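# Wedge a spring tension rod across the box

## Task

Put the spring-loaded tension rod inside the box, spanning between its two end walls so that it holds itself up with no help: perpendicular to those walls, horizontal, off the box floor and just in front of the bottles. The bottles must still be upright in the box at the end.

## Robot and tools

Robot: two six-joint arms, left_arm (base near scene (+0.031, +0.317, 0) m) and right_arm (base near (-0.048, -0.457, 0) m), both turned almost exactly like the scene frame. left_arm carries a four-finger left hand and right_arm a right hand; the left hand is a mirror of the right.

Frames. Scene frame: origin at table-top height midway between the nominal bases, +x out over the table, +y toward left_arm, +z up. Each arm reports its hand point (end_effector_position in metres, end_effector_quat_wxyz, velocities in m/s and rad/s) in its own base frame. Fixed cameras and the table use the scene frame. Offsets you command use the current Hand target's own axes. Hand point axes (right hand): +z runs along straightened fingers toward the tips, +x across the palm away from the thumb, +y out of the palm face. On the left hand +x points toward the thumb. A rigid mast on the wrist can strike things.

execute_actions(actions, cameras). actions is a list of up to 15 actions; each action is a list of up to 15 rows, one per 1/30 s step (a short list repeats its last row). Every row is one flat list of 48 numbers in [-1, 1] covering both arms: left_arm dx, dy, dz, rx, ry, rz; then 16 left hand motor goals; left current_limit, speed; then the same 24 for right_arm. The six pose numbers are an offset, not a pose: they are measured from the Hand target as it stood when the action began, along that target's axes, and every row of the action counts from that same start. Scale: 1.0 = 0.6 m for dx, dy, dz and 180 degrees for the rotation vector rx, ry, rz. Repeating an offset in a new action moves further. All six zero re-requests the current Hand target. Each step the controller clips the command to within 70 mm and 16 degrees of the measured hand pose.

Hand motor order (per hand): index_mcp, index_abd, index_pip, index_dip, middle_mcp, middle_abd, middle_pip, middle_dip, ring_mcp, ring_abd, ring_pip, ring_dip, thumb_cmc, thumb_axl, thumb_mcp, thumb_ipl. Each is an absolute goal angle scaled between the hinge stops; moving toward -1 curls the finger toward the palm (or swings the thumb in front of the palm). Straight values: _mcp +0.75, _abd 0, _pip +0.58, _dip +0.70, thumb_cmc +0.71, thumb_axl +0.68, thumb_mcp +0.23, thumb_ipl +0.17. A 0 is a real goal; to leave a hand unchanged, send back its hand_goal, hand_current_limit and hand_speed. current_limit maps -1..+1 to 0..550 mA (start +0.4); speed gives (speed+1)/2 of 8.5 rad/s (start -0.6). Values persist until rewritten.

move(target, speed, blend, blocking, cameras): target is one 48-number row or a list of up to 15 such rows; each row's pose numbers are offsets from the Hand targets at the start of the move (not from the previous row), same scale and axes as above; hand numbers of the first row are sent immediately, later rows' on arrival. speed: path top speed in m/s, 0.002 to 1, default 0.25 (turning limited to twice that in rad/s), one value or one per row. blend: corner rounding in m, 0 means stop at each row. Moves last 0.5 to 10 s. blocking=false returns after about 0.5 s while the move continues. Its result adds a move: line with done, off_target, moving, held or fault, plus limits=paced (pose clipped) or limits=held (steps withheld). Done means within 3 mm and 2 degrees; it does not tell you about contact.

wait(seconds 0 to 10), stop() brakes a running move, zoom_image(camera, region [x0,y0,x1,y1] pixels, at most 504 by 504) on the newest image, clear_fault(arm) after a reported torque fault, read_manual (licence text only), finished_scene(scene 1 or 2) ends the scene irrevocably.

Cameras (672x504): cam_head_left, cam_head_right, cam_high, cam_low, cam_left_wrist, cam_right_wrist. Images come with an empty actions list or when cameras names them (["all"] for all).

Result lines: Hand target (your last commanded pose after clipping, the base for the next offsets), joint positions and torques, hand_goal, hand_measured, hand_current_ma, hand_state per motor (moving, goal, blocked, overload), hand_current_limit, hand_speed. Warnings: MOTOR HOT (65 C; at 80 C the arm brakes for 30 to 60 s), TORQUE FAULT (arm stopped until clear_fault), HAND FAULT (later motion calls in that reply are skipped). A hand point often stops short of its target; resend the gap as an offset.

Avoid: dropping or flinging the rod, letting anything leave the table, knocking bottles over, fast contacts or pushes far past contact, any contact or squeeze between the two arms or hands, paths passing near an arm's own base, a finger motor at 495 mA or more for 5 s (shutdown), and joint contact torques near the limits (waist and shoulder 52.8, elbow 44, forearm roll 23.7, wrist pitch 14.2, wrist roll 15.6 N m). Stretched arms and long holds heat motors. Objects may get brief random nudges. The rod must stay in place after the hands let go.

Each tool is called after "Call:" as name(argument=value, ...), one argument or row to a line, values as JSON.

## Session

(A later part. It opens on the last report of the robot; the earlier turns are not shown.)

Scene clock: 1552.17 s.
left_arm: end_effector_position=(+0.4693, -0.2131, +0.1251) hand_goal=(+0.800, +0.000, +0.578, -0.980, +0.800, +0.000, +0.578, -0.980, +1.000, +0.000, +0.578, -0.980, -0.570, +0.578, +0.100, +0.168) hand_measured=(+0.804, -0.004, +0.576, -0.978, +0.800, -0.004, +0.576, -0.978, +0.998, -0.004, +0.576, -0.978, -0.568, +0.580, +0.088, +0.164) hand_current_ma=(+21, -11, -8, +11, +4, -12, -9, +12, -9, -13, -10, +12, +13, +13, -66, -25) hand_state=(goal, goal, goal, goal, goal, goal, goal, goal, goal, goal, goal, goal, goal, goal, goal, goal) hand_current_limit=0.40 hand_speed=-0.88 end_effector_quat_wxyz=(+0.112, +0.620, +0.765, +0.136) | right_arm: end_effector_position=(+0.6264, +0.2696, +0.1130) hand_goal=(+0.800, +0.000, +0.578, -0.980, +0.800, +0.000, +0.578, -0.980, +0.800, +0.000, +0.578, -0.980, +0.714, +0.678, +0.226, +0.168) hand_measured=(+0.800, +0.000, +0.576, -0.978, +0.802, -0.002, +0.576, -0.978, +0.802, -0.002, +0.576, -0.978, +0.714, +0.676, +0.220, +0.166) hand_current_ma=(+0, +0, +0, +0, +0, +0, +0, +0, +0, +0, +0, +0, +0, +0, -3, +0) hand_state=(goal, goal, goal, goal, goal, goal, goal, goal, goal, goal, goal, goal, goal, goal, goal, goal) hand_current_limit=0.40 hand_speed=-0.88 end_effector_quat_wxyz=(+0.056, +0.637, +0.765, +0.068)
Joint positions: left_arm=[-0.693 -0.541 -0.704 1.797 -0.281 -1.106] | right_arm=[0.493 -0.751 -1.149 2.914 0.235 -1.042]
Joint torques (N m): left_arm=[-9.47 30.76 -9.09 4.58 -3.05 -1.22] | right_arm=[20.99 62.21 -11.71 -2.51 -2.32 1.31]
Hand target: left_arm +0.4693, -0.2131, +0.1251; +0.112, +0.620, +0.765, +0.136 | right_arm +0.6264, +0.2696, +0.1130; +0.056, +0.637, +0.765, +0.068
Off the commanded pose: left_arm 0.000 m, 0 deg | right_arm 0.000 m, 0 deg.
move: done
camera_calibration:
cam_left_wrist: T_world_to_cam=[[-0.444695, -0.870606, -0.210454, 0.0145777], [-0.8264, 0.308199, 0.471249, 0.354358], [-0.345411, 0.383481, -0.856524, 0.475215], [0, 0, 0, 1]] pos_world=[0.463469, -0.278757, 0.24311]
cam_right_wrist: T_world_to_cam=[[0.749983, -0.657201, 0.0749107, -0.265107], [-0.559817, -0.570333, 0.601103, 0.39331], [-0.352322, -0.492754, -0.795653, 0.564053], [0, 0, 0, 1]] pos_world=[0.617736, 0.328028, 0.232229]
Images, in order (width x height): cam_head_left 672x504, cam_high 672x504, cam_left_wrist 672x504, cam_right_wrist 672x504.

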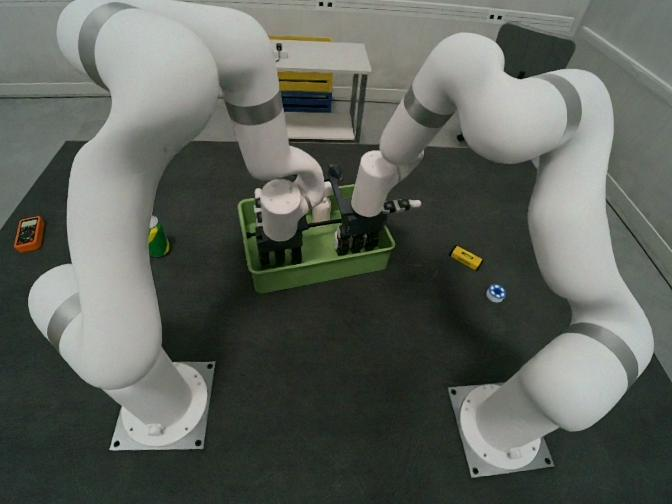

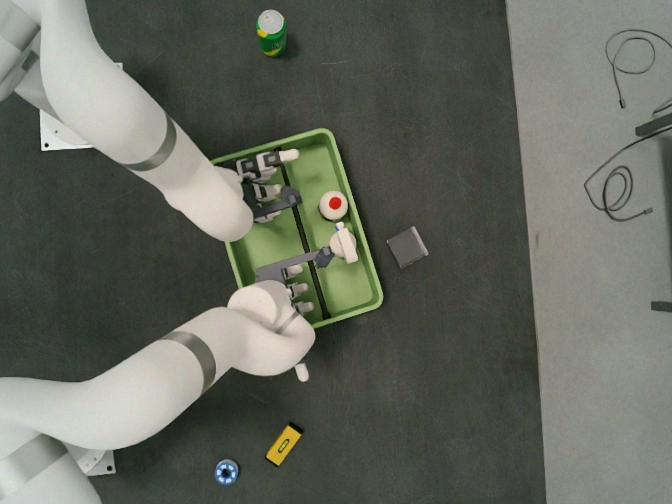

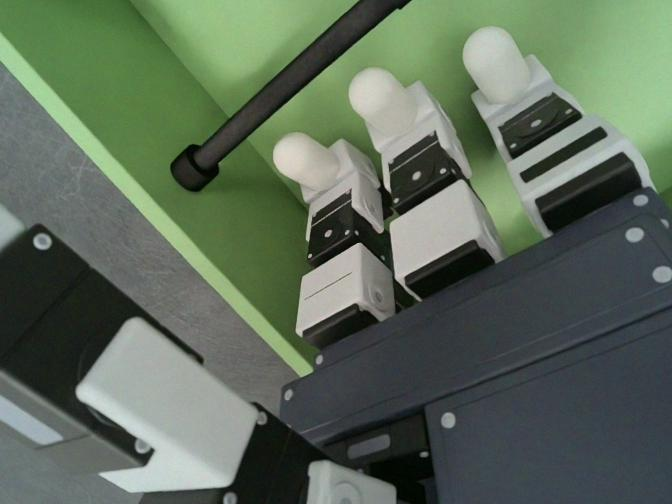

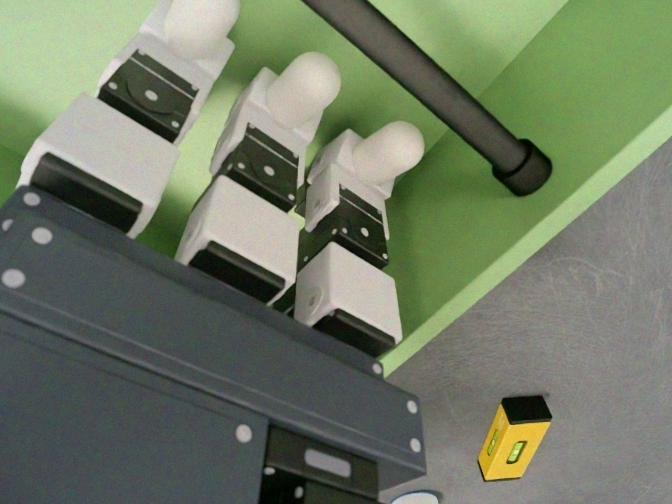

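Call:
move(
  target=[
    [0,0.0285,-0.0783,0,0,0, 0.80,0,0.577,-0.98,0.80,0,0.577,-0.98,0.80,0,0.577,-0.98,-0.571,0.578,0.1,0.168,0.4,-0.7, 0,0.0145,-0.0821,0,0,0, 0.80,0,0.577,-0.98,0.80,0,0.577,-0.98,0.80,0,0.577,-0.98,0.714,0.678,0.226,0.168,0.4,-0.7],
    [0,0.0285,-0.0783,0,0,0, 0.754,0,0.577,0.696,0.754,0,0.577,0.696,0.754,0,0.577,0.696,0.714,0.678,0.226,0.168,0.4,-0.7, 0,0.0145,-0.0821,0,0,0, 0.754,0,0.577,0.696,0.754,0,0.577,0.696,0.754,0,0.577,0.696,0.714,0.678,0.226,0.168,0.4,-0.7],
  ],
  speed=0.06,
  cameras=["cam_left_wrist","cam_right_wrist","cam_head_left","cam_high"],
)

Call:
zoom_image(
  camera="cam_high",
  region=[200, 115, 400, 335],
)

Call:
zoom_image(
  camera="cam_head_left",
  region=[220, 170, 410, 300],
)

Scene clock: 1568.47 s.
left_arm: end_effector_position=(+0.4691, -0.2130, +0.1751) hand_goal=(+0.754, +0.000, +0.578, +0.696, +0.754, +0.000, +0.578, +0.696, +0.754, +0.000, +0.578, +0.696, +0.714, +0.678, +0.226, +0.168) hand_measured=(+0.758, -0.004, +0.576, +0.694, +0.710, -0.004, +0.540, -0.234, +0.708, -0.004, +0.540, -0.282, +0.716, +0.676, +0.216, +0.164) hand_current_ma=(+21, -11, -7, -11, -216, -12, -177, -385, -235, -12, -175, -385, +5, -13, -63, -24) hand_state=(goal, goal, goal, goal, blocked, goal, blocked, blocked, blocked, goal, blocked, blocked, goal, goal, goal, goal) hand_current_limit=0.40 hand_speed=-0.70 end_effector_quat_wxyz=(+0.112, +0.620, +0.765, +0.136) | right_arm: end_effector_position=(+0.6262, +0.2695, +0.1630) hand_goal=(+0.754, +0.000, +0.578, +0.696, +0.754, +0.000, +0.578, +0.696, +0.754, +0.000, +0.578, +0.696, +0.714, +0.678, +0.226, +0.168) hand_measured=(+0.758, +0.000, +0.576, +0.694, +0.758, -0.002, +0.576, +0.694, +0.758, -0.002, +0.576, +0.694, +0.714, +0.676, +0.220, +0.166) hand_current_ma=(+0, +0, +0, +0, +1, +0, +0, +0, +1, +0, +0, +0, +0, +0, -3, +0) hand_state=(goal, goal, goal, goal, goal, goal, goal, goal, goal, goal, goal, goal, goal, goal, goal, goal) hand_current_limit=0.40 hand_speed=-0.70 end_effector_quat_wxyz=(+0.056, +0.637, +0.765, +0.068)
Joint positions: left_arm=[-0.694 -0.414 -0.691 1.397 -0.278 -0.69] | right_arm=[0.493 -0.659 -1.142 2.972 0.318 -1.103]
Joint torques (N m): left_arm=[5.78 12.46 -11.55 -3.26 -1.73 0.94] | right_arm=[-11.11 59.06 -19.15 2.15 0.79 -1.38]
Hand target: left_arm +0.4691, -0.2130, +0.1751; +0.112, +0.620, +0.765, +0.136 | right_arm +0.6262, +0.2695, +0.1630; +0.056, +0.637, +0.765, +0.068
Off the commanded pose: left_arm 0.000 m, 0 deg | right_arm 0.000 m, 0 deg.
move: done
camera_calibration:
cam_left_wrist: T_world_to_cam=[[-0.444686, -0.870604, -0.210483, 0.0250594], [-0.826454, 0.308231, 0.471134, 0.330585], [-0.345293, 0.383462, -0.85658, 0.517855], [0, 0, 0, 1]] pos_world=[0.463169, -0.278657, 0.293109]
cam_right_wrist: T_world_to_cam=[[0.749949, -0.657235, 0.0749565, -0.26875], [-0.559845, -0.570261, 0.601145, 0.363068], [-0.352349, -0.492792, -0.795617, 0.603735], [0, 0, 0, 1]] pos_world=[0.617536, 0.327928, 0.28223]
Images, in order (width x height): cam_head_left 672x504, cam_high 672x504, cam_left_wrist 672x504, cam_right_wrist 672x504.

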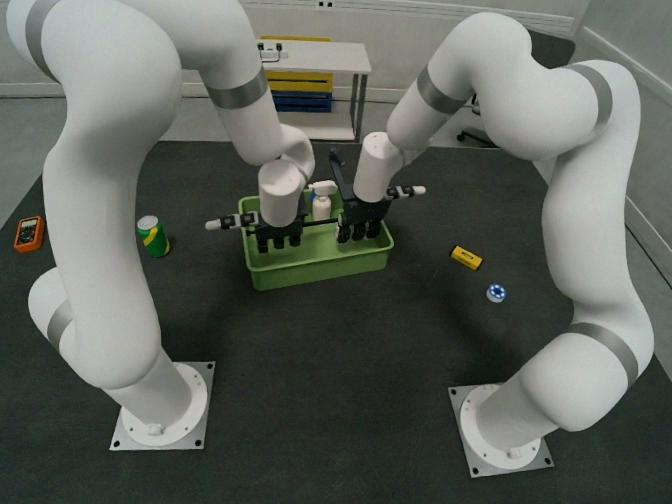

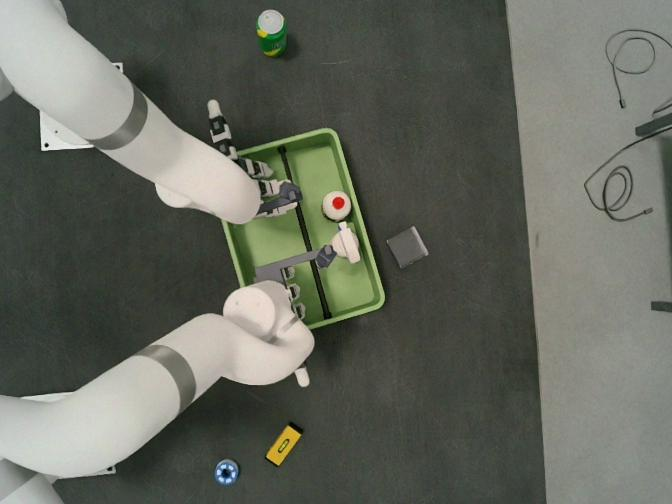

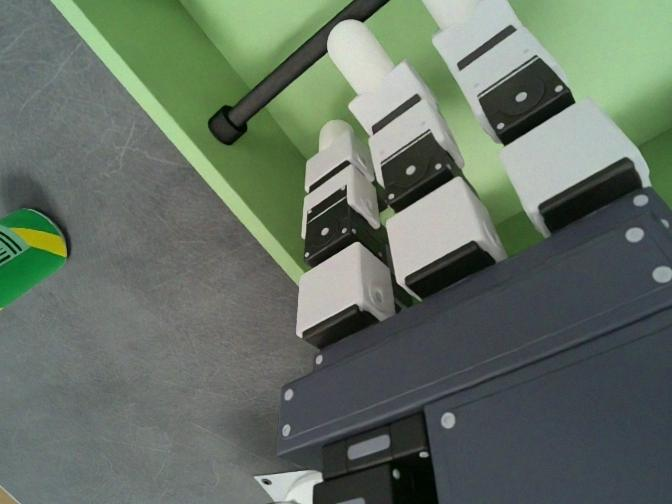

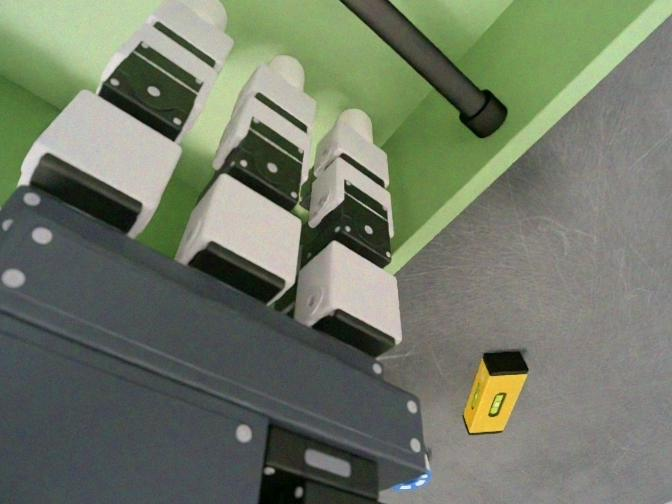

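Scaled by 2.291 from the camera's 672x504 image, which has a finer 960x720 frame.

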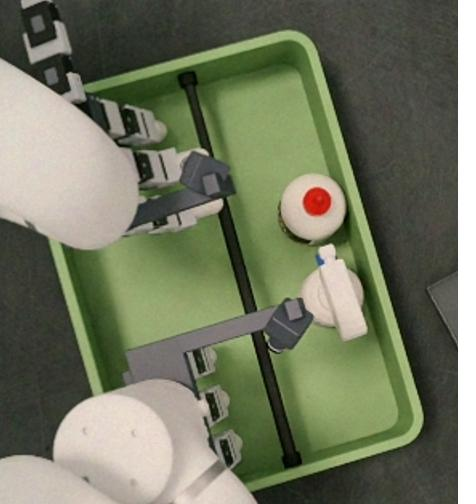

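Scaled by 2.653 from the camera's 672x504 image, which has a finer 960x720 frame.

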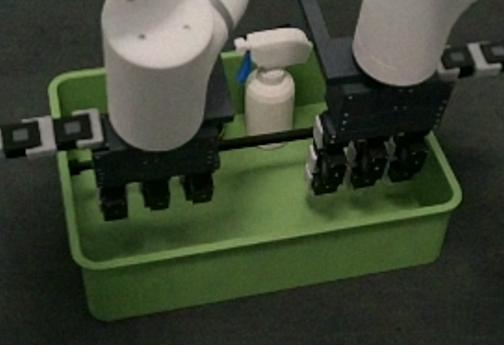

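Call:
move(
  target=[
    [0,0,0,0,0,0, 0.754,0,0.577,0.696,0.754,0,0.577,-0.7,0.754,0,0.577,-0.7,0.714,0.678,0.226,0.168,0.4,-0.7, 0,0,0,0,0,0, 0.754,0,0.577,0.696,0.754,0,0.577,0.696,0.754,0,0.577,0.696,0.714,0.678,0.226,0.168,0.4,-0.7],
    [0,-0.0392,-0.0143,0,0,0, 0.754,0,0.577,0.696,0.754,0,0.577,-0.7,0.754,0,0.577,-0.7,0.714,0.678,0.226,0.168,0.4,-0.7, 0,0,0,0,0,0, 0.754,0,0.577,0.696,0.754,0,0.577,0.696,0.754,0,0.577,0.696,0.714,0.678,0.226,0.168,0.4,-0.7],
    [0,-0.0392,-0.0143,0,0,0, 0.754,0,0.577,0.696,0.754,0,0.577,0.696,0.754,0,0.577,0.696,0.714,0.678,0.226,0.168,0.4,-0.7, 0,0,0,0,0,0, 0.754,0,0.577,0.696,0.754,0,0.577,0.696,0.754,0,0.577,0.696,0.714,0.678,0.226,0.168,0.4,-0.7],
  ],
  speed=0.04,
  cameras=["cam_left_wrist","cam_right_wrist","cam_head_left","cam_high"],
)

Call:
zoom_image(
  camera="cam_high",
  region=[200, 115, 400, 335],
)

Call:
zoom_image(
  camera="cam_head_left",
  region=[220, 170, 410, 300],
)

Scene clock: 1582.30 s.
left_arm: end_effector_position=(+0.4446, -0.2182, +0.1750) hand_goal=(+0.754, +0.000, +0.578, +0.696, +0.754, +0.000, +0.578, +0.696, +0.754, +0.000, +0.578, +0.696, +0.714, +0.678, +0.226, +0.168) hand_measured=(+0.758, -0.004, +0.576, +0.694, +0.754, -0.004, +0.576, +0.694, +0.754, -0.004, +0.576, +0.694, +0.716, +0.676, +0.216, +0.164) hand_current_ma=(+21, -11, -7, -11, +0, -12, -8, -11, +0, -12, -7, -11, +5, -13, -63, -24) hand_state=(goal, goal, goal, goal, goal, goal, goal, goal, goal, goal, goal, goal, goal, goal, goal, goal) hand_current_limit=0.40 hand_speed=-0.70 end_effector_quat_wxyz=(+0.112, +0.620, +0.765, +0.136) | right_arm: end_effector_position=(+0.6262, +0.2695, +0.1630) hand_goal=(+0.754, +0.000, +0.578, +0.696, +0.754, +0.000, +0.578, +0.696, +0.754, +0.000, +0.578, +0.696, +0.714, +0.678, +0.226, +0.168) hand_measured=(+0.758, +0.000, +0.576, +0.694, +0.758, -0.002, +0.576, +0.694, +0.758, -0.002, +0.576, +0.694, +0.714, +0.676, +0.220, +0.166) hand_current_ma=(+0, +0, +0, +0, +1, +0, +0, +0, +1, +0, +0, +0, +0, +0, -3, +0) hand_state=(goal, goal, goal, goal, goal, goal, goal, goal, goal, goal, goal, goal, goal, goal, goal, goal) hand_current_limit=0.40 hand_speed=-0.70 end_effector_quat_wxyz=(+0.056, +0.637, +0.765, +0.068)
Joint positions: left_arm=[-0.742 -0.389 -0.65 1.41 -0.288 -0.753] | right_arm=[0.493 -0.659 -1.142 2.972 0.318 -1.103]
Joint torques (N m): left_arm=[-9.19 27.48 -10.3 4.22 -3 -1.2] | right_arm=[-9.99 55.98 -27.29 2.46 -1.35 -1.46]
Hand target: left_arm +0.4446, -0.2182, +0.1750; +0.112, +0.620, +0.765, +0.136 | right_arm +0.6262, +0.2695, +0.1630; +0.056, +0.637, +0.765, +0.068
Off the commanded pose: left_arm 0.000 m, 0 deg | right_arm 0.000 m, 0 deg.
move: done
camera_calibration:
cam_left_wrist: T_world_to_cam=[[-0.444678, -0.870613, -0.210463, 0.00960435], [-0.82641, 0.308181, 0.471245, 0.31192], [-0.345411, 0.383481, -0.856524, 0.511345], [0, 0, 0, 1]] pos_world=[0.438669, -0.283857, 0.29301]
cam_right_wrist: T_world_to_cam=[[0.749947, -0.657239, 0.0749495, -0.26882], [-0.559866, -0.570291, 0.601098, 0.36316], [-0.352322, -0.492753, -0.795653, 0.603751], [0, 0, 0, 1]] pos_world=[0.617636, 0.327928, 0.282229]
Images, in order (width x height): cam_head_left 672x504, cam_high 672x504, cam_left_wrist 672x504, cam_right_wrist 672x504.

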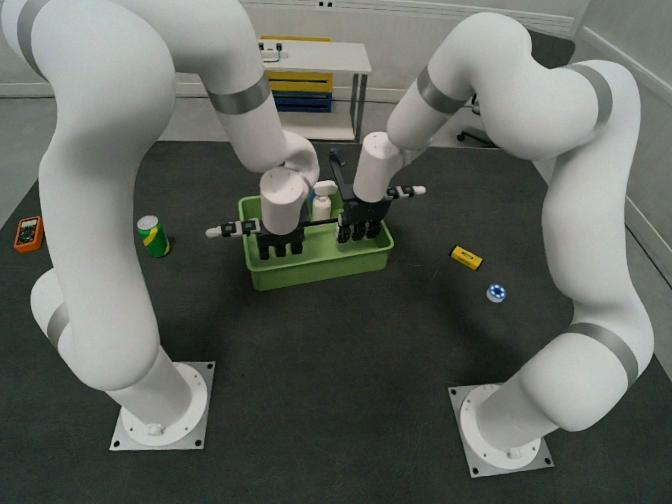

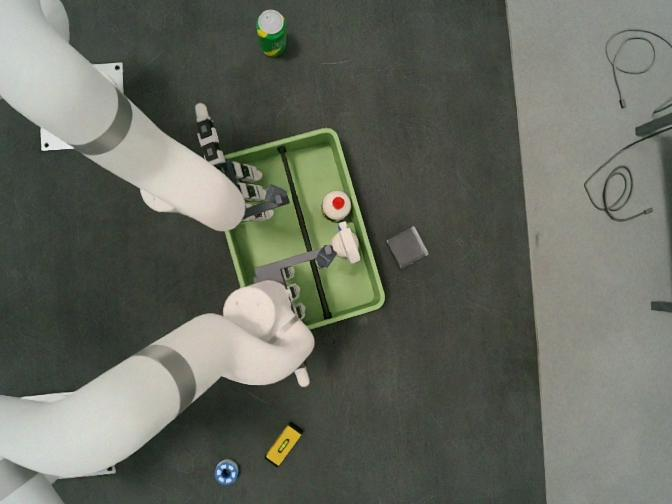

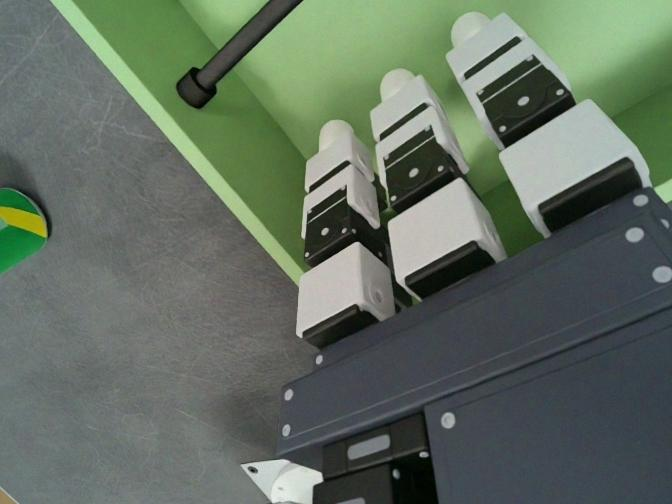

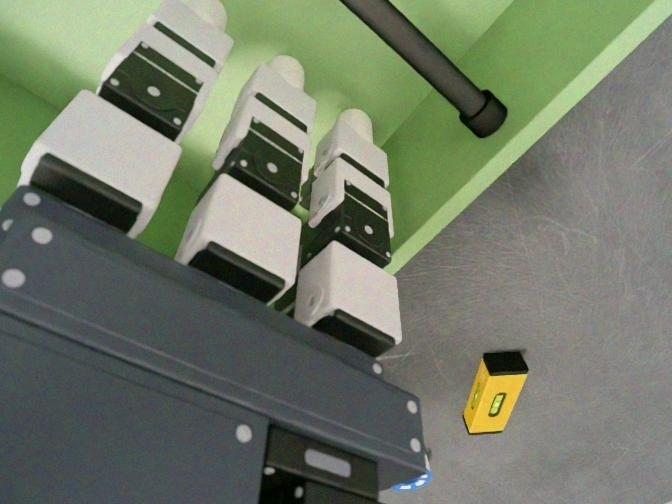

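Scaled by 2.291 from the camera's 672x504 image, which has a finer 960x720 frame.

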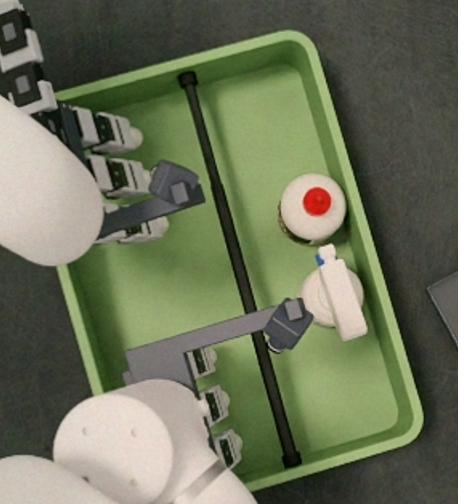

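Scaled by 2.653 from the camera's 672x504 image, which has a finer 960x720 frame.

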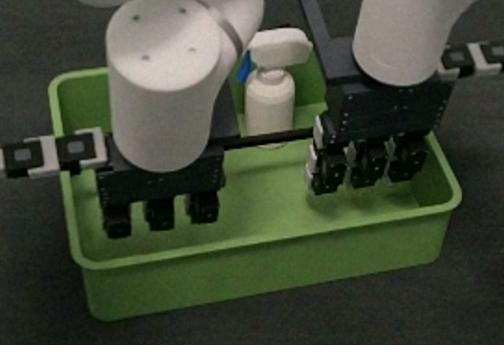

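Call:
move(
  target=[
    [0,0,0,0,0,0, 1.0,0,0.577,0.696,1.0,0,0.577,0.696,1.0,0,0.577,0.696,0.714,0.678,0.226,0.168,0.6,-0.7, 0,0,0,0,0,0, 1.0,0,0.577,0.696,1.0,0,0.577,0.696,1.0,0,0.577,0.696,0.714,0.678,0.226,0.168,0.6,-0.7],
    [0,0.1175,0.0428,0,0,0, 1.0,0,0.577,0.696,1.0,0,0.577,0.696,1.0,0,0.577,0.696,0.714,0.678,0.226,0.168,0.6,-0.7, 0,0.0985,0.0174,0,0,0, 1.0,0,0.577,0.696,1.0,0,0.577,0.696,1.0,0,0.577,0.696,0.714,0.678,0.226,0.168,0.6,-0.7],
  ],
  speed=0.05,
  cameras=["cam_left_wrist","cam_right_wrist","cam_high"],
)

Call:
zoom_image(
  camera="cam_high",
  region=[200, 115, 400, 335],
)

Scene clock: 1615.10 s.
left_arm: end_effector_position=(+0.5180, -0.2026, +0.1753) hand_goal=(+1.000, +0.000, +0.578, +0.696, +1.000, +0.000, +0.578, +0.696, +1.000, +0.000, +0.578, +0.696, +0.714, +0.678, +0.226, +0.168) hand_measured=(+0.996, -0.004, +0.576, +0.694, +0.996, -0.004, +0.576, +0.694, +0.996, -0.004, +0.576, +0.694, +0.716, +0.676, +0.216, +0.164) hand_current_ma=(-15, -11, -7, -11, -15, -12, -8, -11, -15, -12, -7, -11, +6, -13, -63, -24) hand_state=(goal, goal, goal, goal, goal, goal, goal, goal, goal, goal, goal, goal, goal, goal, goal, goal) hand_current_limit=0.60 hand_speed=-0.70 end_effector_quat_wxyz=(+0.112, +0.620, +0.765, +0.136) | right_arm: end_effector_position=(+0.6853, +0.2804, +0.1631) hand_goal=(+1.000, +0.000, +0.578, +0.696, +1.000, +0.000, +0.578, +0.696, +1.000, +0.000, +0.578, +0.696, +0.714, +0.678, +0.226, +0.168) hand_measured=(+0.994, +0.000, +0.576, +0.694, +0.994, -0.002, +0.576, +0.694, +0.994, -0.002, +0.576, +0.694, +0.714, +0.676, +0.220, +0.166) hand_current_ma=(-1, +0, +0, +0, -2, +0, +0, +0, -2, +0, +0, +0, +0, +0, -3, +0) hand_state=(goal, goal, goal, goal, goal, goal, goal, goal, goal, goal, goal, goal, goal, goal, goal, goal) hand_current_limit=0.60 hand_speed=-0.70 end_effector_quat_wxyz=(+0.056, +0.637, +0.765, +0.068)
Joint positions: left_arm=[-0.606 -0.47 -0.782 1.335 -0.26 -0.539] | right_arm=[0.463 -0.771 -1.337 3.018 0.398 -1.18]
Joint torques (N m): left_arm=[6.48 16.35 -23.08 -3.3 1.88 1] | right_arm=[-14.93 46.05 -33.06 2.37 1.6 -1.44]
Hand target: left_arm +0.5180, -0.2026, +0.1753; +0.112, +0.620, +0.765, +0.136 | right_arm +0.6853, +0.2804, +0.1631; +0.056, +0.637, +0.765, +0.068
Off the commanded pose: left_arm 0.000 m, 0 deg | right_arm 0.000 m, 0 deg.
move: done
camera_calibration:
cam_left_wrist: T_world_to_cam=[[-0.444693, -0.870596, -0.210501, 0.0559121], [-0.826438, 0.308213, 0.471174, 0.367674], [-0.345323, 0.383495, -0.856553, 0.53094], [0, 0, 0, 1]] pos_world=[0.512069, -0.268257, 0.293309]
cam_right_wrist: T_world_to_cam=[[0.749949, -0.657235, 0.0749565, -0.305981], [-0.559845, -0.570261, 0.601145, 0.402253], [-0.352349, -0.492792, -0.795617, 0.62996], [0, 0, 0, 1]] pos_world=[0.676636, 0.338728, 0.28233]
Images, in order (width x height): cam_high 672x504, cam_left_wrist 672x504, cam_right_wrist 672x504.

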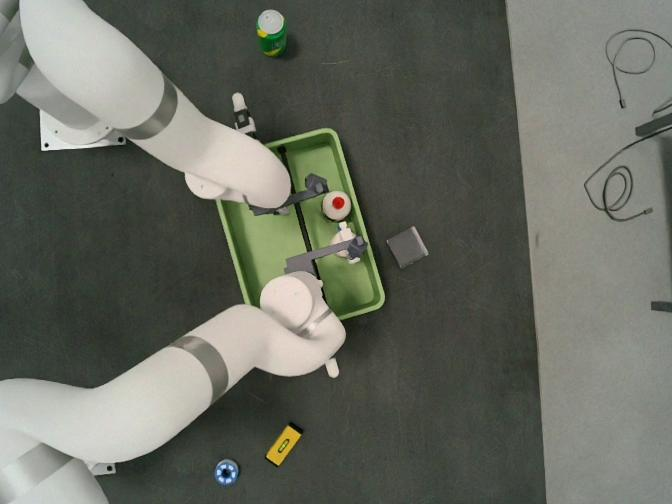

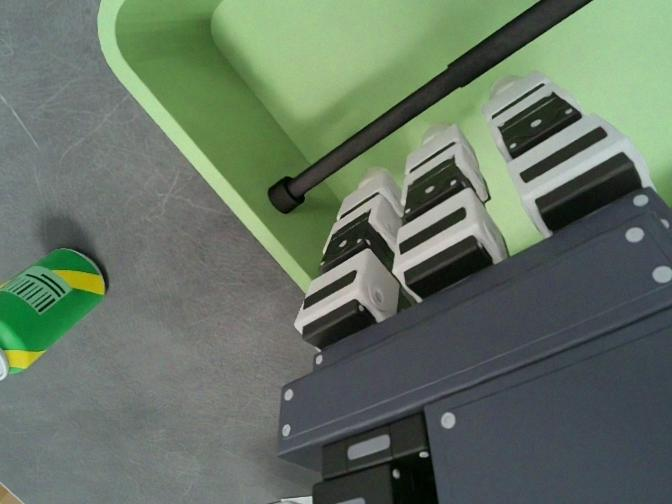

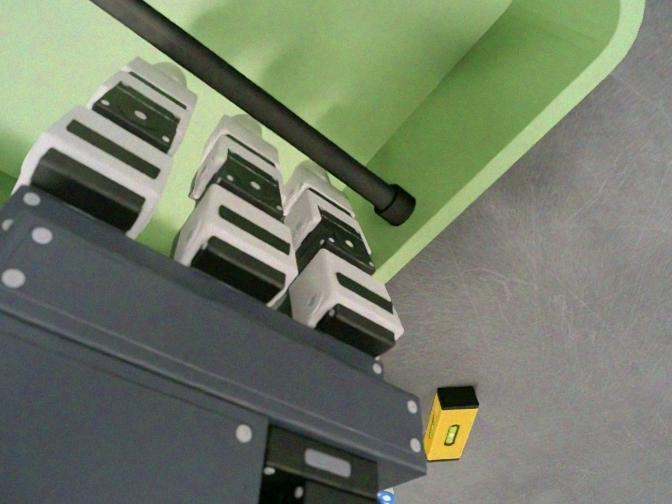

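Scaled by 2.291 from the camera's 672x504 image, which has a finer 960x720 frame.

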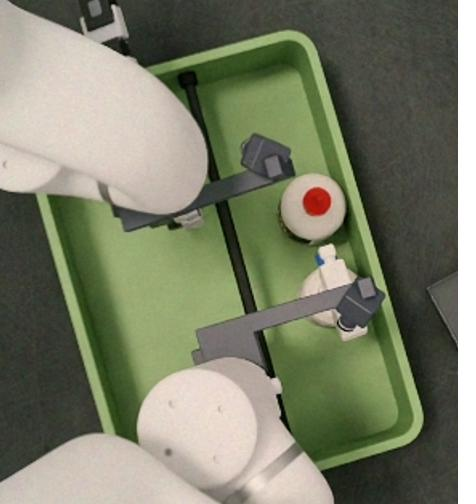

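Call:
move(
  target=[
    [0,0.0313,0.0114,0,0,0, 1.0,0,0.577,0.696,1.0,0,0.577,0.696,1.0,0,0.577,0.696,0.714,0.678,0.226,0.168,0.6,-0.7, 0,0.0328,0.0058,0,0,0, 1.0,0,0.577,0.696,1.0,0,0.577,0.696,1.0,0,0.577,0.696,0.714,0.678,0.226,0.168,0.6,-0.7],
  ],
  speed=0.015,
  cameras=["cam_left_wrist","cam_right_wrist","cam_high","cam_head_left"],
)

Call:
zoom_image(
  camera="cam_high",
  region=[200, 115, 400, 335],
)

Scene clock: 1622.27 s.
left_arm: end_effector_position=(+0.5375, -0.1985, +0.1754) hand_goal=(+1.000, +0.000, +0.578, +0.696, +1.000, +0.000, +0.578, +0.696, +1.000, +0.000, +0.578, +0.696, +0.714, +0.678, +0.226, +0.168) hand_measured=(+0.996, -0.004, +0.576, +0.694, +0.996, -0.004, +0.576, +0.694, +1.000, -0.004, +0.578, +0.694, +0.716, +0.676, +0.216, +0.164) hand_current_ma=(-15, -11, -7, -11, -15, -12, -8, -11, +0, -12, +2, -11, +6, -13, -63, -24) hand_state=(goal, goal, goal, goal, goal, goal, goal, goal, goal, goal, goal, goal, goal, goal, goal, goal) hand_current_limit=0.60 hand_speed=-0.70 end_effector_quat_wxyz=(+0.112, +0.620, +0.765, +0.136) | right_arm: end_effector_position=(+0.7049, +0.2840, +0.1632) hand_goal=(+1.000, +0.000, +0.578, +0.696, +1.000, +0.000, +0.578, +0.696, +1.000, +0.000, +0.578, +0.696, +0.714, +0.678, +0.226, +0.168) hand_measured=(+1.000, +0.000, +0.578, +0.694, +1.000, -0.002, +0.576, +0.694, +1.000, -0.002, +0.576, +0.694, +0.714, +0.676, +0.220, +0.166) hand_current_ma=(+0, +0, +0, +0, +0, +0, +0, +0, +0, +0, +0, +0, +0, +0, -3, +0) hand_state=(goal, goal, goal, goal, goal, goal, goal, goal, goal, goal, goal, goal, goal, goal, goal, goal) hand_current_limit=0.60 hand_speed=-0.70 end_effector_quat_wxyz=(+0.056, +0.637, +0.765, +0.068)
Joint positions: left_arm=[-0.575 -0.494 -0.822 1.296 -0.255 -0.469] | right_arm=[0.455 -0.81 -1.407 3.03 0.428 -1.2]
Joint torques (N m): left_arm=[7 18.94 -23.84 -2.97 1.76 1.18] | right_arm=[-16.34 47.74 -33.59 2.06 1.68 -1.42]
Hand target: left_arm +0.5375, -0.1985, +0.1754; +0.112, +0.620, +0.765, +0.136 | right_arm +0.7049, +0.2840, +0.1632; +0.056, +0.637, +0.765, +0.068
Off the commanded pose: left_arm 0.000 m, 0 deg | right_arm 0.000 m, 0 deg.
move: done
camera_calibration:
cam_left_wrist: T_world_to_cam=[[-0.444693, -0.870596, -0.210501, 0.0681741], [-0.826438, 0.308213, 0.471174, 0.382478], [-0.345323, 0.383495, -0.856553, 0.536187], [0, 0, 0, 1]] pos_world=[0.531569, -0.264157, 0.293409]
cam_right_wrist: T_world_to_cam=[[0.749949, -0.657235, 0.0749565, -0.318321], [-0.559845, -0.570261, 0.601145, 0.415219], [-0.352349, -0.492792, -0.795617, 0.63872], [0, 0, 0, 1]] pos_world=[0.696236, 0.342328, 0.28243]
Images, in order (width x height): cam_head_left 672x504, cam_high 672x504, cam_left_wrist 672x504, cam_right_wrist 672x504.

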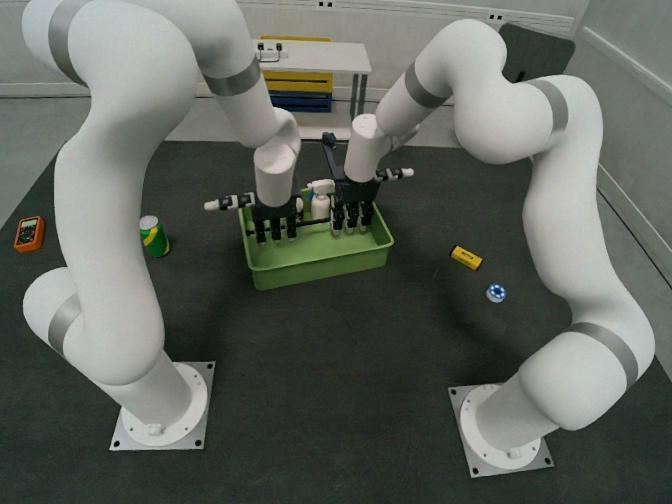

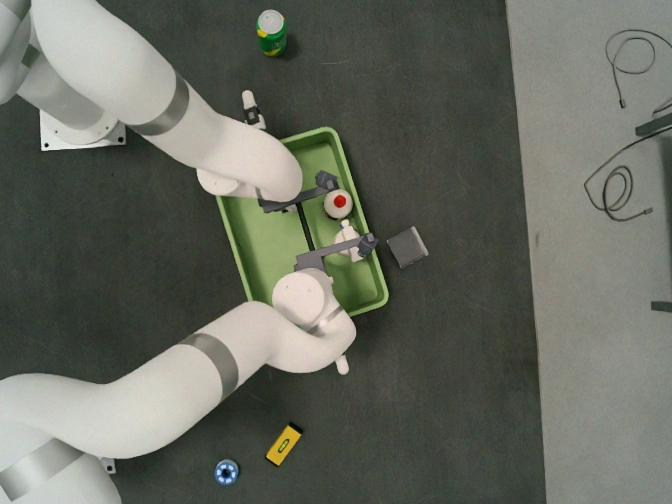

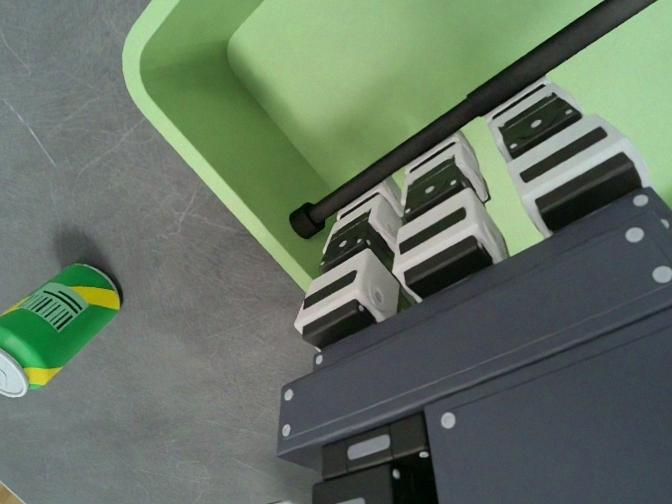

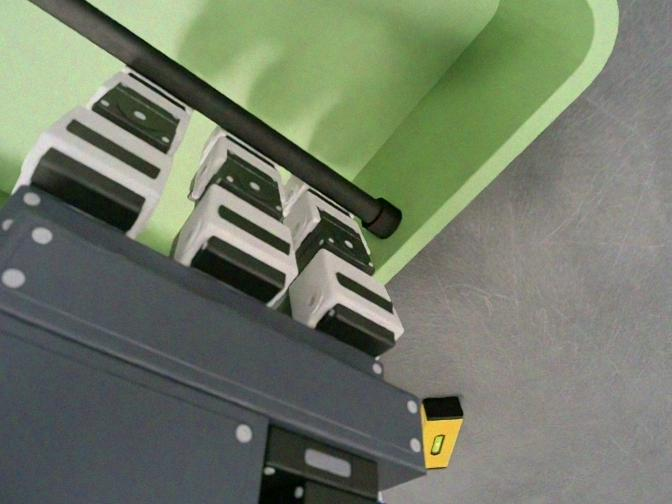

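Scaled by 2.291 from the camera's 672x504 image, which has a finer 960x720 frame.

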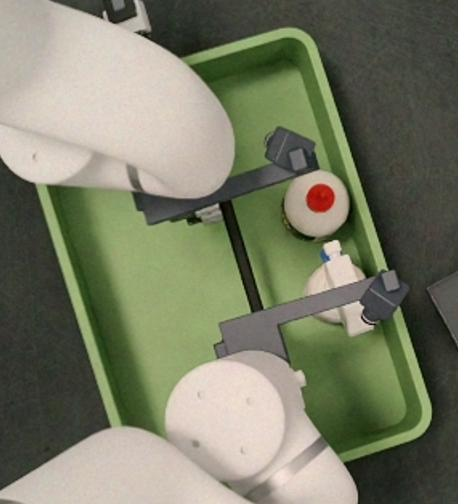

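Call:
move(
  target=[
    [0,-0.047,-0.0171,0,0,0, 0.754,0,0.577,0.696,0.754,0,0.577,0.696,0.754,0,0.577,0.696,0.714,0.678,0.226,0.168,0.6,-0.5, 0,-0.0328,-0.0058,0,0,0, 1.0,0,0.577,0.696,1.0,0,0.577,0.696,1.0,0,0.577,0.696,0.714,0.678,0.226,0.168,0.6,-0.7],
    [0.0125,-0.1535,-0.0559,0,0,0, 0.754,0,-0.95,-0.85,0.754,0,-0.95,-0.85,0.754,0,-0.95,-0.85,0.714,0.678,0.226,0.168,0.6,-0.4, 0,-0.0328,-0.0058,0,0,0, 1.0,0,0.577,0.696,1.0,0,0.577,0.696,1.0,0,0.577,0.696,0.714,0.678,0.226,0.168,0.6,-0.7],
    [0.0125,-0.1877,0.0381,0,0,0, 0.754,0,-0.95,-0.85,0.754,0,-0.95,-0.85,0.754,0,-0.95,-0.85,0.714,0.678,0.226,0.168,0.6,-0.4, 0,-0.0328,-0.0058,0,0,0, 1.0,0,0.577,0.696,1.0,0,0.577,0.696,1.0,0,0.577,0.696,0.714,0.678,0.226,0.168,0.6,-0.7],
  ],
  speed=0.06,
  cameras=["cam_left_wrist","cam_right_wrist","cam_high","cam_head_left"],
)

Call:
zoom_image(
  camera="cam_high",
  region=[200, 115, 400, 335],
)

Call:
zoom_image(
  camera="cam_head_left",
  region=[220, 170, 410, 300],
)

Scene clock: 1692.97 s.
left_arm: end_effector_position=(+0.4404, -0.2116, +0.1150) hand_goal=(+0.754, +0.000, -0.950, -0.850, +0.754, +0.000, -0.950, -0.850, +0.754, +0.000, -0.950, -0.850, +0.714, +0.678, +0.226, +0.168) hand_measured=(+0.754, -0.002, -0.904, -0.788, +0.758, -0.004, -0.902, -0.788, +0.758, -0.002, -0.902, -0.788, +0.716, +0.676, +0.216, +0.164) hand_current_ma=(+4, -11, +219, +293, +22, -12, +226, +291, +23, -10, +221, +294, +6, -13, -62, -24) hand_state=(goal, goal, blocked, blocked, goal, goal, blocked, blocked, goal, goal, blocked, blocked, goal, goal, goal, goal) hand_current_limit=0.60 hand_speed=-0.40 end_effector_quat_wxyz=(+0.112, +0.620, +0.765, +0.136) | right_arm: end_effector_position=(+0.6853, +0.2804, +0.1631) hand_goal=(+1.000, +0.000, +0.578, +0.696, +1.000, +0.000, +0.578, +0.696, +1.000, +0.000, +0.578, +0.696, +0.714, +0.678, +0.226, +0.168) hand_measured=(+1.000, +0.000, +0.578, +0.694, +1.000, -0.002, +0.576, +0.694, +1.000, -0.002, +0.576, +0.694, +0.714, +0.676, +0.220, +0.166) hand_current_ma=(+0, +0, +0, +0, +0, +0, +0, +0, +0, +0, +0, +0, +0, +0, -3, +0) hand_state=(goal, goal, goal, goal, goal, goal, goal, goal, goal, goal, goal, goal, goal, goal, goal, goal) hand_current_limit=0.60 hand_speed=-0.70 end_effector_quat_wxyz=(+0.056, +0.637, +0.765, +0.068)
Joint positions: left_arm=[-0.737 -0.537 -0.646 1.918 -0.302 -1.278] | right_arm=[0.463 -0.771 -1.337 3.018 0.398 -1.18]
Joint torques (N m): left_arm=[6.22 14.57 -7.45 4.6 -3.22 -1.14] | right_arm=[17.17 66.41 -14.74 -2.12 -2.18 1.58]
Hand target: left_arm +0.4404, -0.2116, +0.1149; +0.112, +0.620, +0.765, +0.136 | right_arm +0.6853, +0.2804, +0.1631; +0.056, +0.637, +0.765, +0.068
Off the commanded pose: left_arm 0.000 m, 0 deg | right_arm 0.000 m, 0 deg.
move: done
camera_calibration:
cam_left_wrist: T_world_to_cam=[[-0.444762, -0.870559, -0.210507, 0.000895581], [-0.82637, 0.308227, 0.471285, 0.334723], [-0.345398, 0.383566, -0.856491, 0.455896], [0, 0, 0, 1]] pos_world=[0.434469, -0.277257, 0.232909]
cam_right_wrist: T_world_to_cam=[[0.749947, -0.657239, 0.0749495, -0.305983], [-0.559866, -0.570291, 0.601098, 0.402231], [-0.352322, -0.492753, -0.795653, 0.630018], [0, 0, 0, 1]] pos_world=[0.676636, 0.338728, 0.282429]
Images, in order (width x height): cam_head_left 672x504, cam_high 672x504, cam_left_wrist 672x504, cam_right_wrist 672x504.

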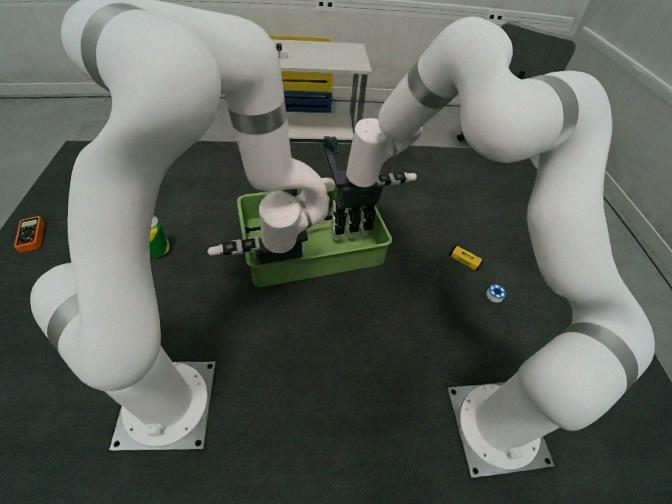

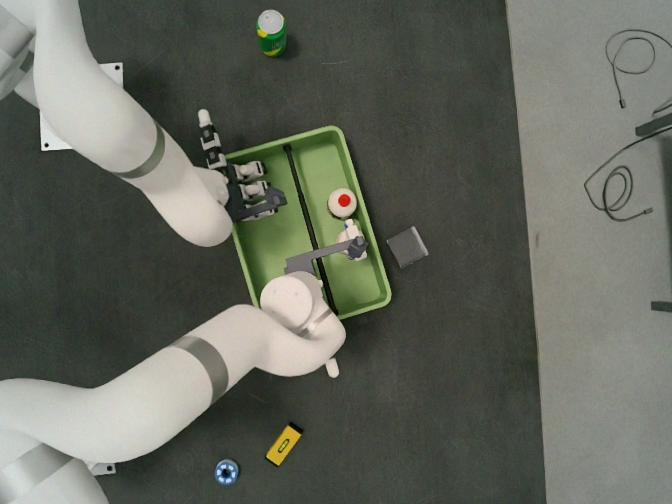

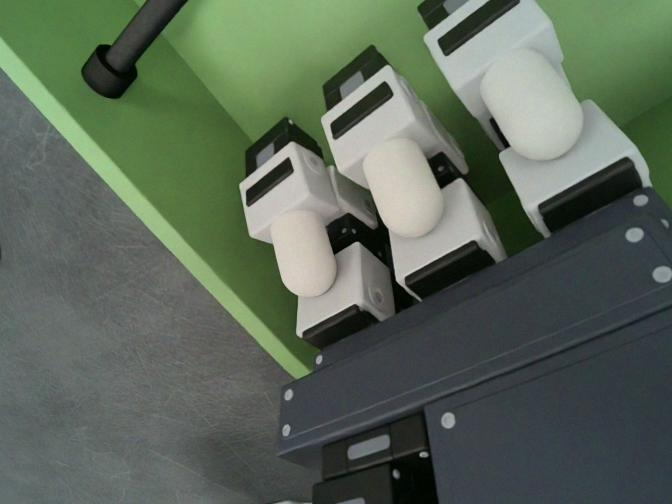

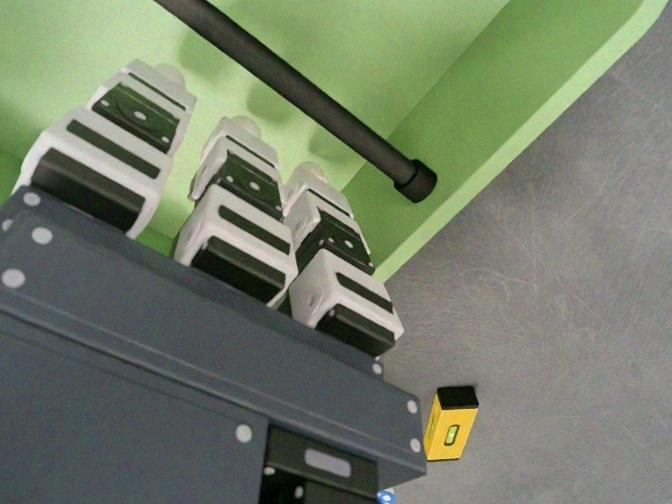

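Scaled by 2.291 from the camera's 672x504 image, which has a finer 960x720 frame.

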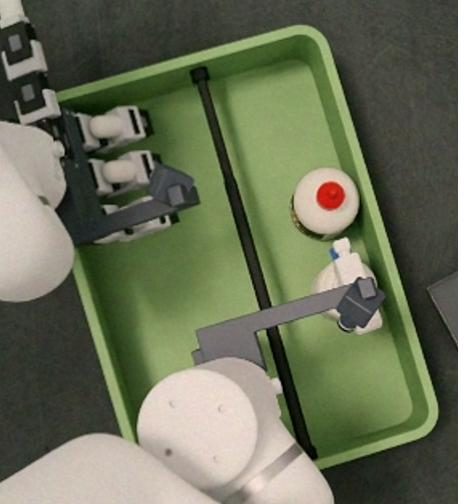

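Scaled by 2.653 from the camera's 672x504 image, which has a finer 960x720 frame.

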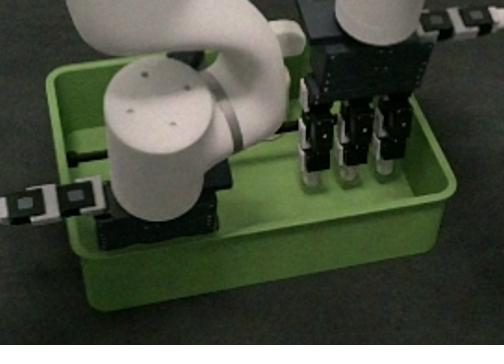

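Call:
move(
  target=[
    [0,-0.0235,-0.0085,0,0,0, 0.754,0,-0.90,-0.75,0.754,0,-0.90,-0.75,0.754,0,-0.90,-0.75,0.714,0.678,0.226,0.168,0.6,-0.4, 0.146,0,0,0,0,0, 1.0,0,0.577,0.696,1.0,0,0.577,0.696,1.0,0,0.577,0.696,0.714,0.678,0.226,0.168,0.6,-0.7],
  ],
  speed=0.04,
  cameras=["cam_left_wrist","cam_right_wrist","cam_high","cam_head_left"],
)

Call:
zoom_image(
  camera="cam_high",
  region=[200, 115, 400, 335],
)

Call:
zoom_image(
  camera="cam_head_left",
  region=[220, 170, 410, 300],
)

Scene clock: 1707.93 s.
left_arm: end_effector_position=(+0.4257, -0.2147, +0.1148) hand_goal=(+0.754, +0.000, -0.900, -0.750, +0.754, +0.000, -0.900, -0.750, +0.754, +0.000, -0.900, -0.750, +0.714, +0.678, +0.226, +0.168) hand_measured=(+0.754, -0.002, -0.894, -0.750, +0.758, -0.004, -0.894, -0.750, +0.754, -0.002, -0.894, -0.750, +0.716, +0.676, +0.216, +0.164) hand_current_ma=(+4, -11, +25, +0, +22, -12, +28, -1, +4, -10, +26, +0, +6, -13, -62, -24) hand_state=(goal, goal, goal, goal, goal, goal, goal, goal, goal, goal, goal, goal, goal, goal, goal, goal) hand_current_limit=0.60 hand_speed=-0.40 end_effector_quat_wxyz=(+0.112, +0.620, +0.765, +0.136) | right_arm: end_effector_position=(+0.6694, +0.3665, +0.1633) hand_goal=(+1.000, +0.000, +0.578, +0.696, +1.000, +0.000, +0.578, +0.696, +1.000, +0.000, +0.578, +0.696, +0.714, +0.678, +0.226, +0.168) hand_measured=(+1.000, +0.000, +0.578, +0.694, +1.000, -0.002, +0.576, +0.694, +1.000, -0.002, +0.576, +0.694, +0.714, +0.676, +0.220, +0.166) hand_current_ma=(+0, +0, +0, +0, +0, +0, +0, +0, +0, +0, +0, +0, +0, +0, -3, +0) hand_state=(goal, goal, goal, goal, goal, goal, goal, goal, goal, goal, goal, goal, goal, goal, goal, goal) hand_current_limit=0.60 hand_speed=-0.70 end_effector_quat_wxyz=(+0.056, +0.637, +0.765, +0.068)
Joint positions: left_arm=[-0.769 -0.526 -0.623 1.919 -0.309 -1.312] | right_arm=[0.592 -0.833 -1.447 2.984 0.456 -1.025]
Joint torques (N m): left_arm=[-9.44 29.11 -6.81 4.33 -2.92 -1.03] | right_arm=[19.29 48.37 -34.1 -2.16 1.69 1.36]
Hand target: left_arm +0.4257, -0.2147, +0.1148; +0.112, +0.620, +0.765, +0.136 | right_arm +0.6694, +0.3665, +0.1633; +0.056, +0.637, +0.765, +0.068
Off the commanded pose: left_arm 0.000 m, 0 deg | right_arm 0.000 m, 0 deg.
move: done
camera_calibration:
cam_left_wrist: T_world_to_cam=[[-0.444678, -0.870613, -0.210463, -0.00837835], [-0.82641, 0.308181, 0.471245, 0.323674], [-0.345411, 0.383481, -0.856524, 0.451946], [0, 0, 0, 1]] pos_world=[0.419869, -0.280357, 0.23281]
cam_right_wrist: T_world_to_cam=[[0.749949, -0.657235, 0.0749565, -0.237484], [-0.559845, -0.570261, 0.601145, 0.442331], [-0.352349, -0.492792, -0.795617, 0.666947], [0, 0, 0, 1]] pos_world=[0.660736, 0.424828, 0.28253]
Images, in order (width x height): cam_head_left 672x504, cam_high 672x504, cam_left_wrist 672x504, cam_right_wrist 672x504.

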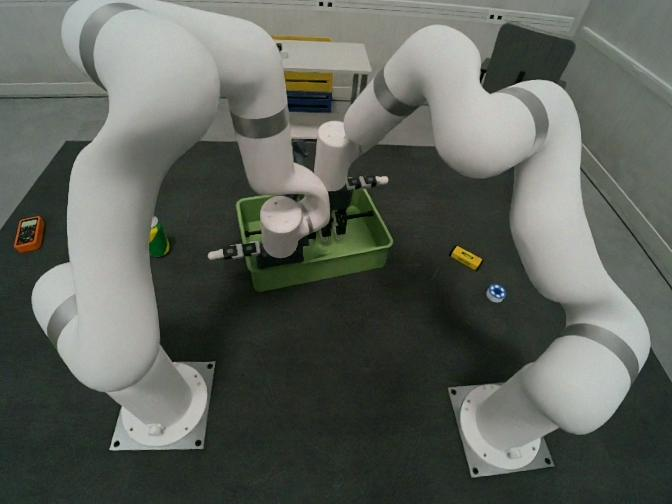

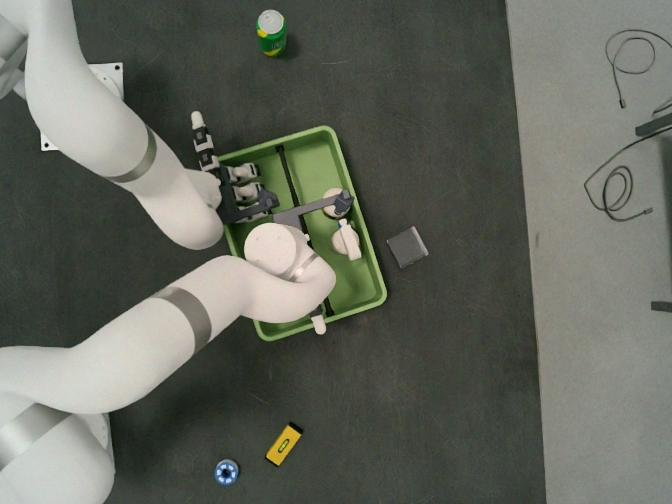

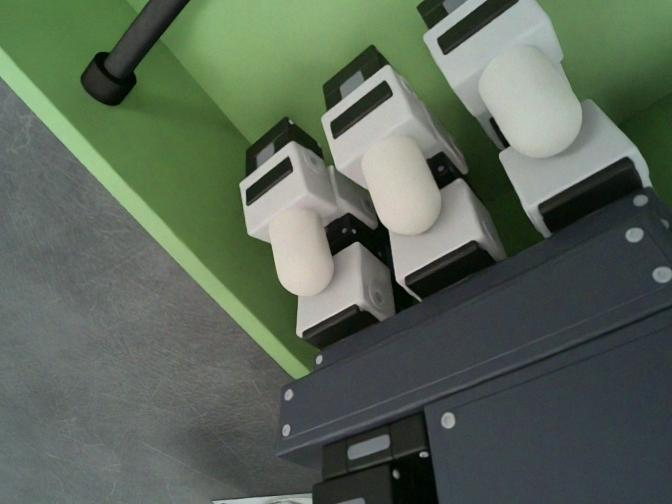

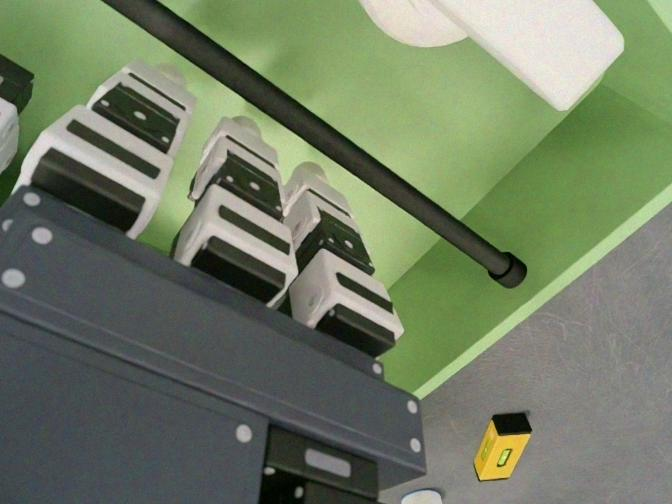

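Scaled by 2.291 from the camera's 672x504 image, which has a finer 960x720 frame.

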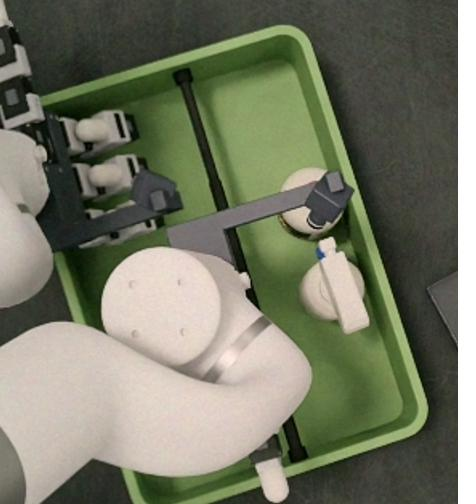

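Scaled by 2.653 from the camera's 672x504 image, which has a finer 960x720 frame.

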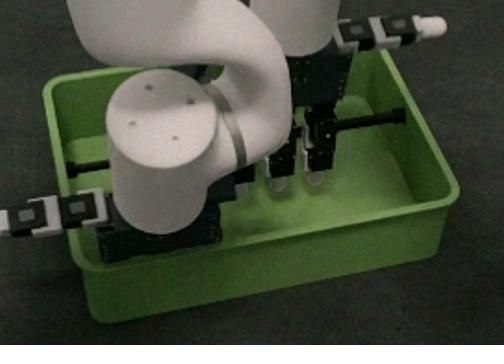

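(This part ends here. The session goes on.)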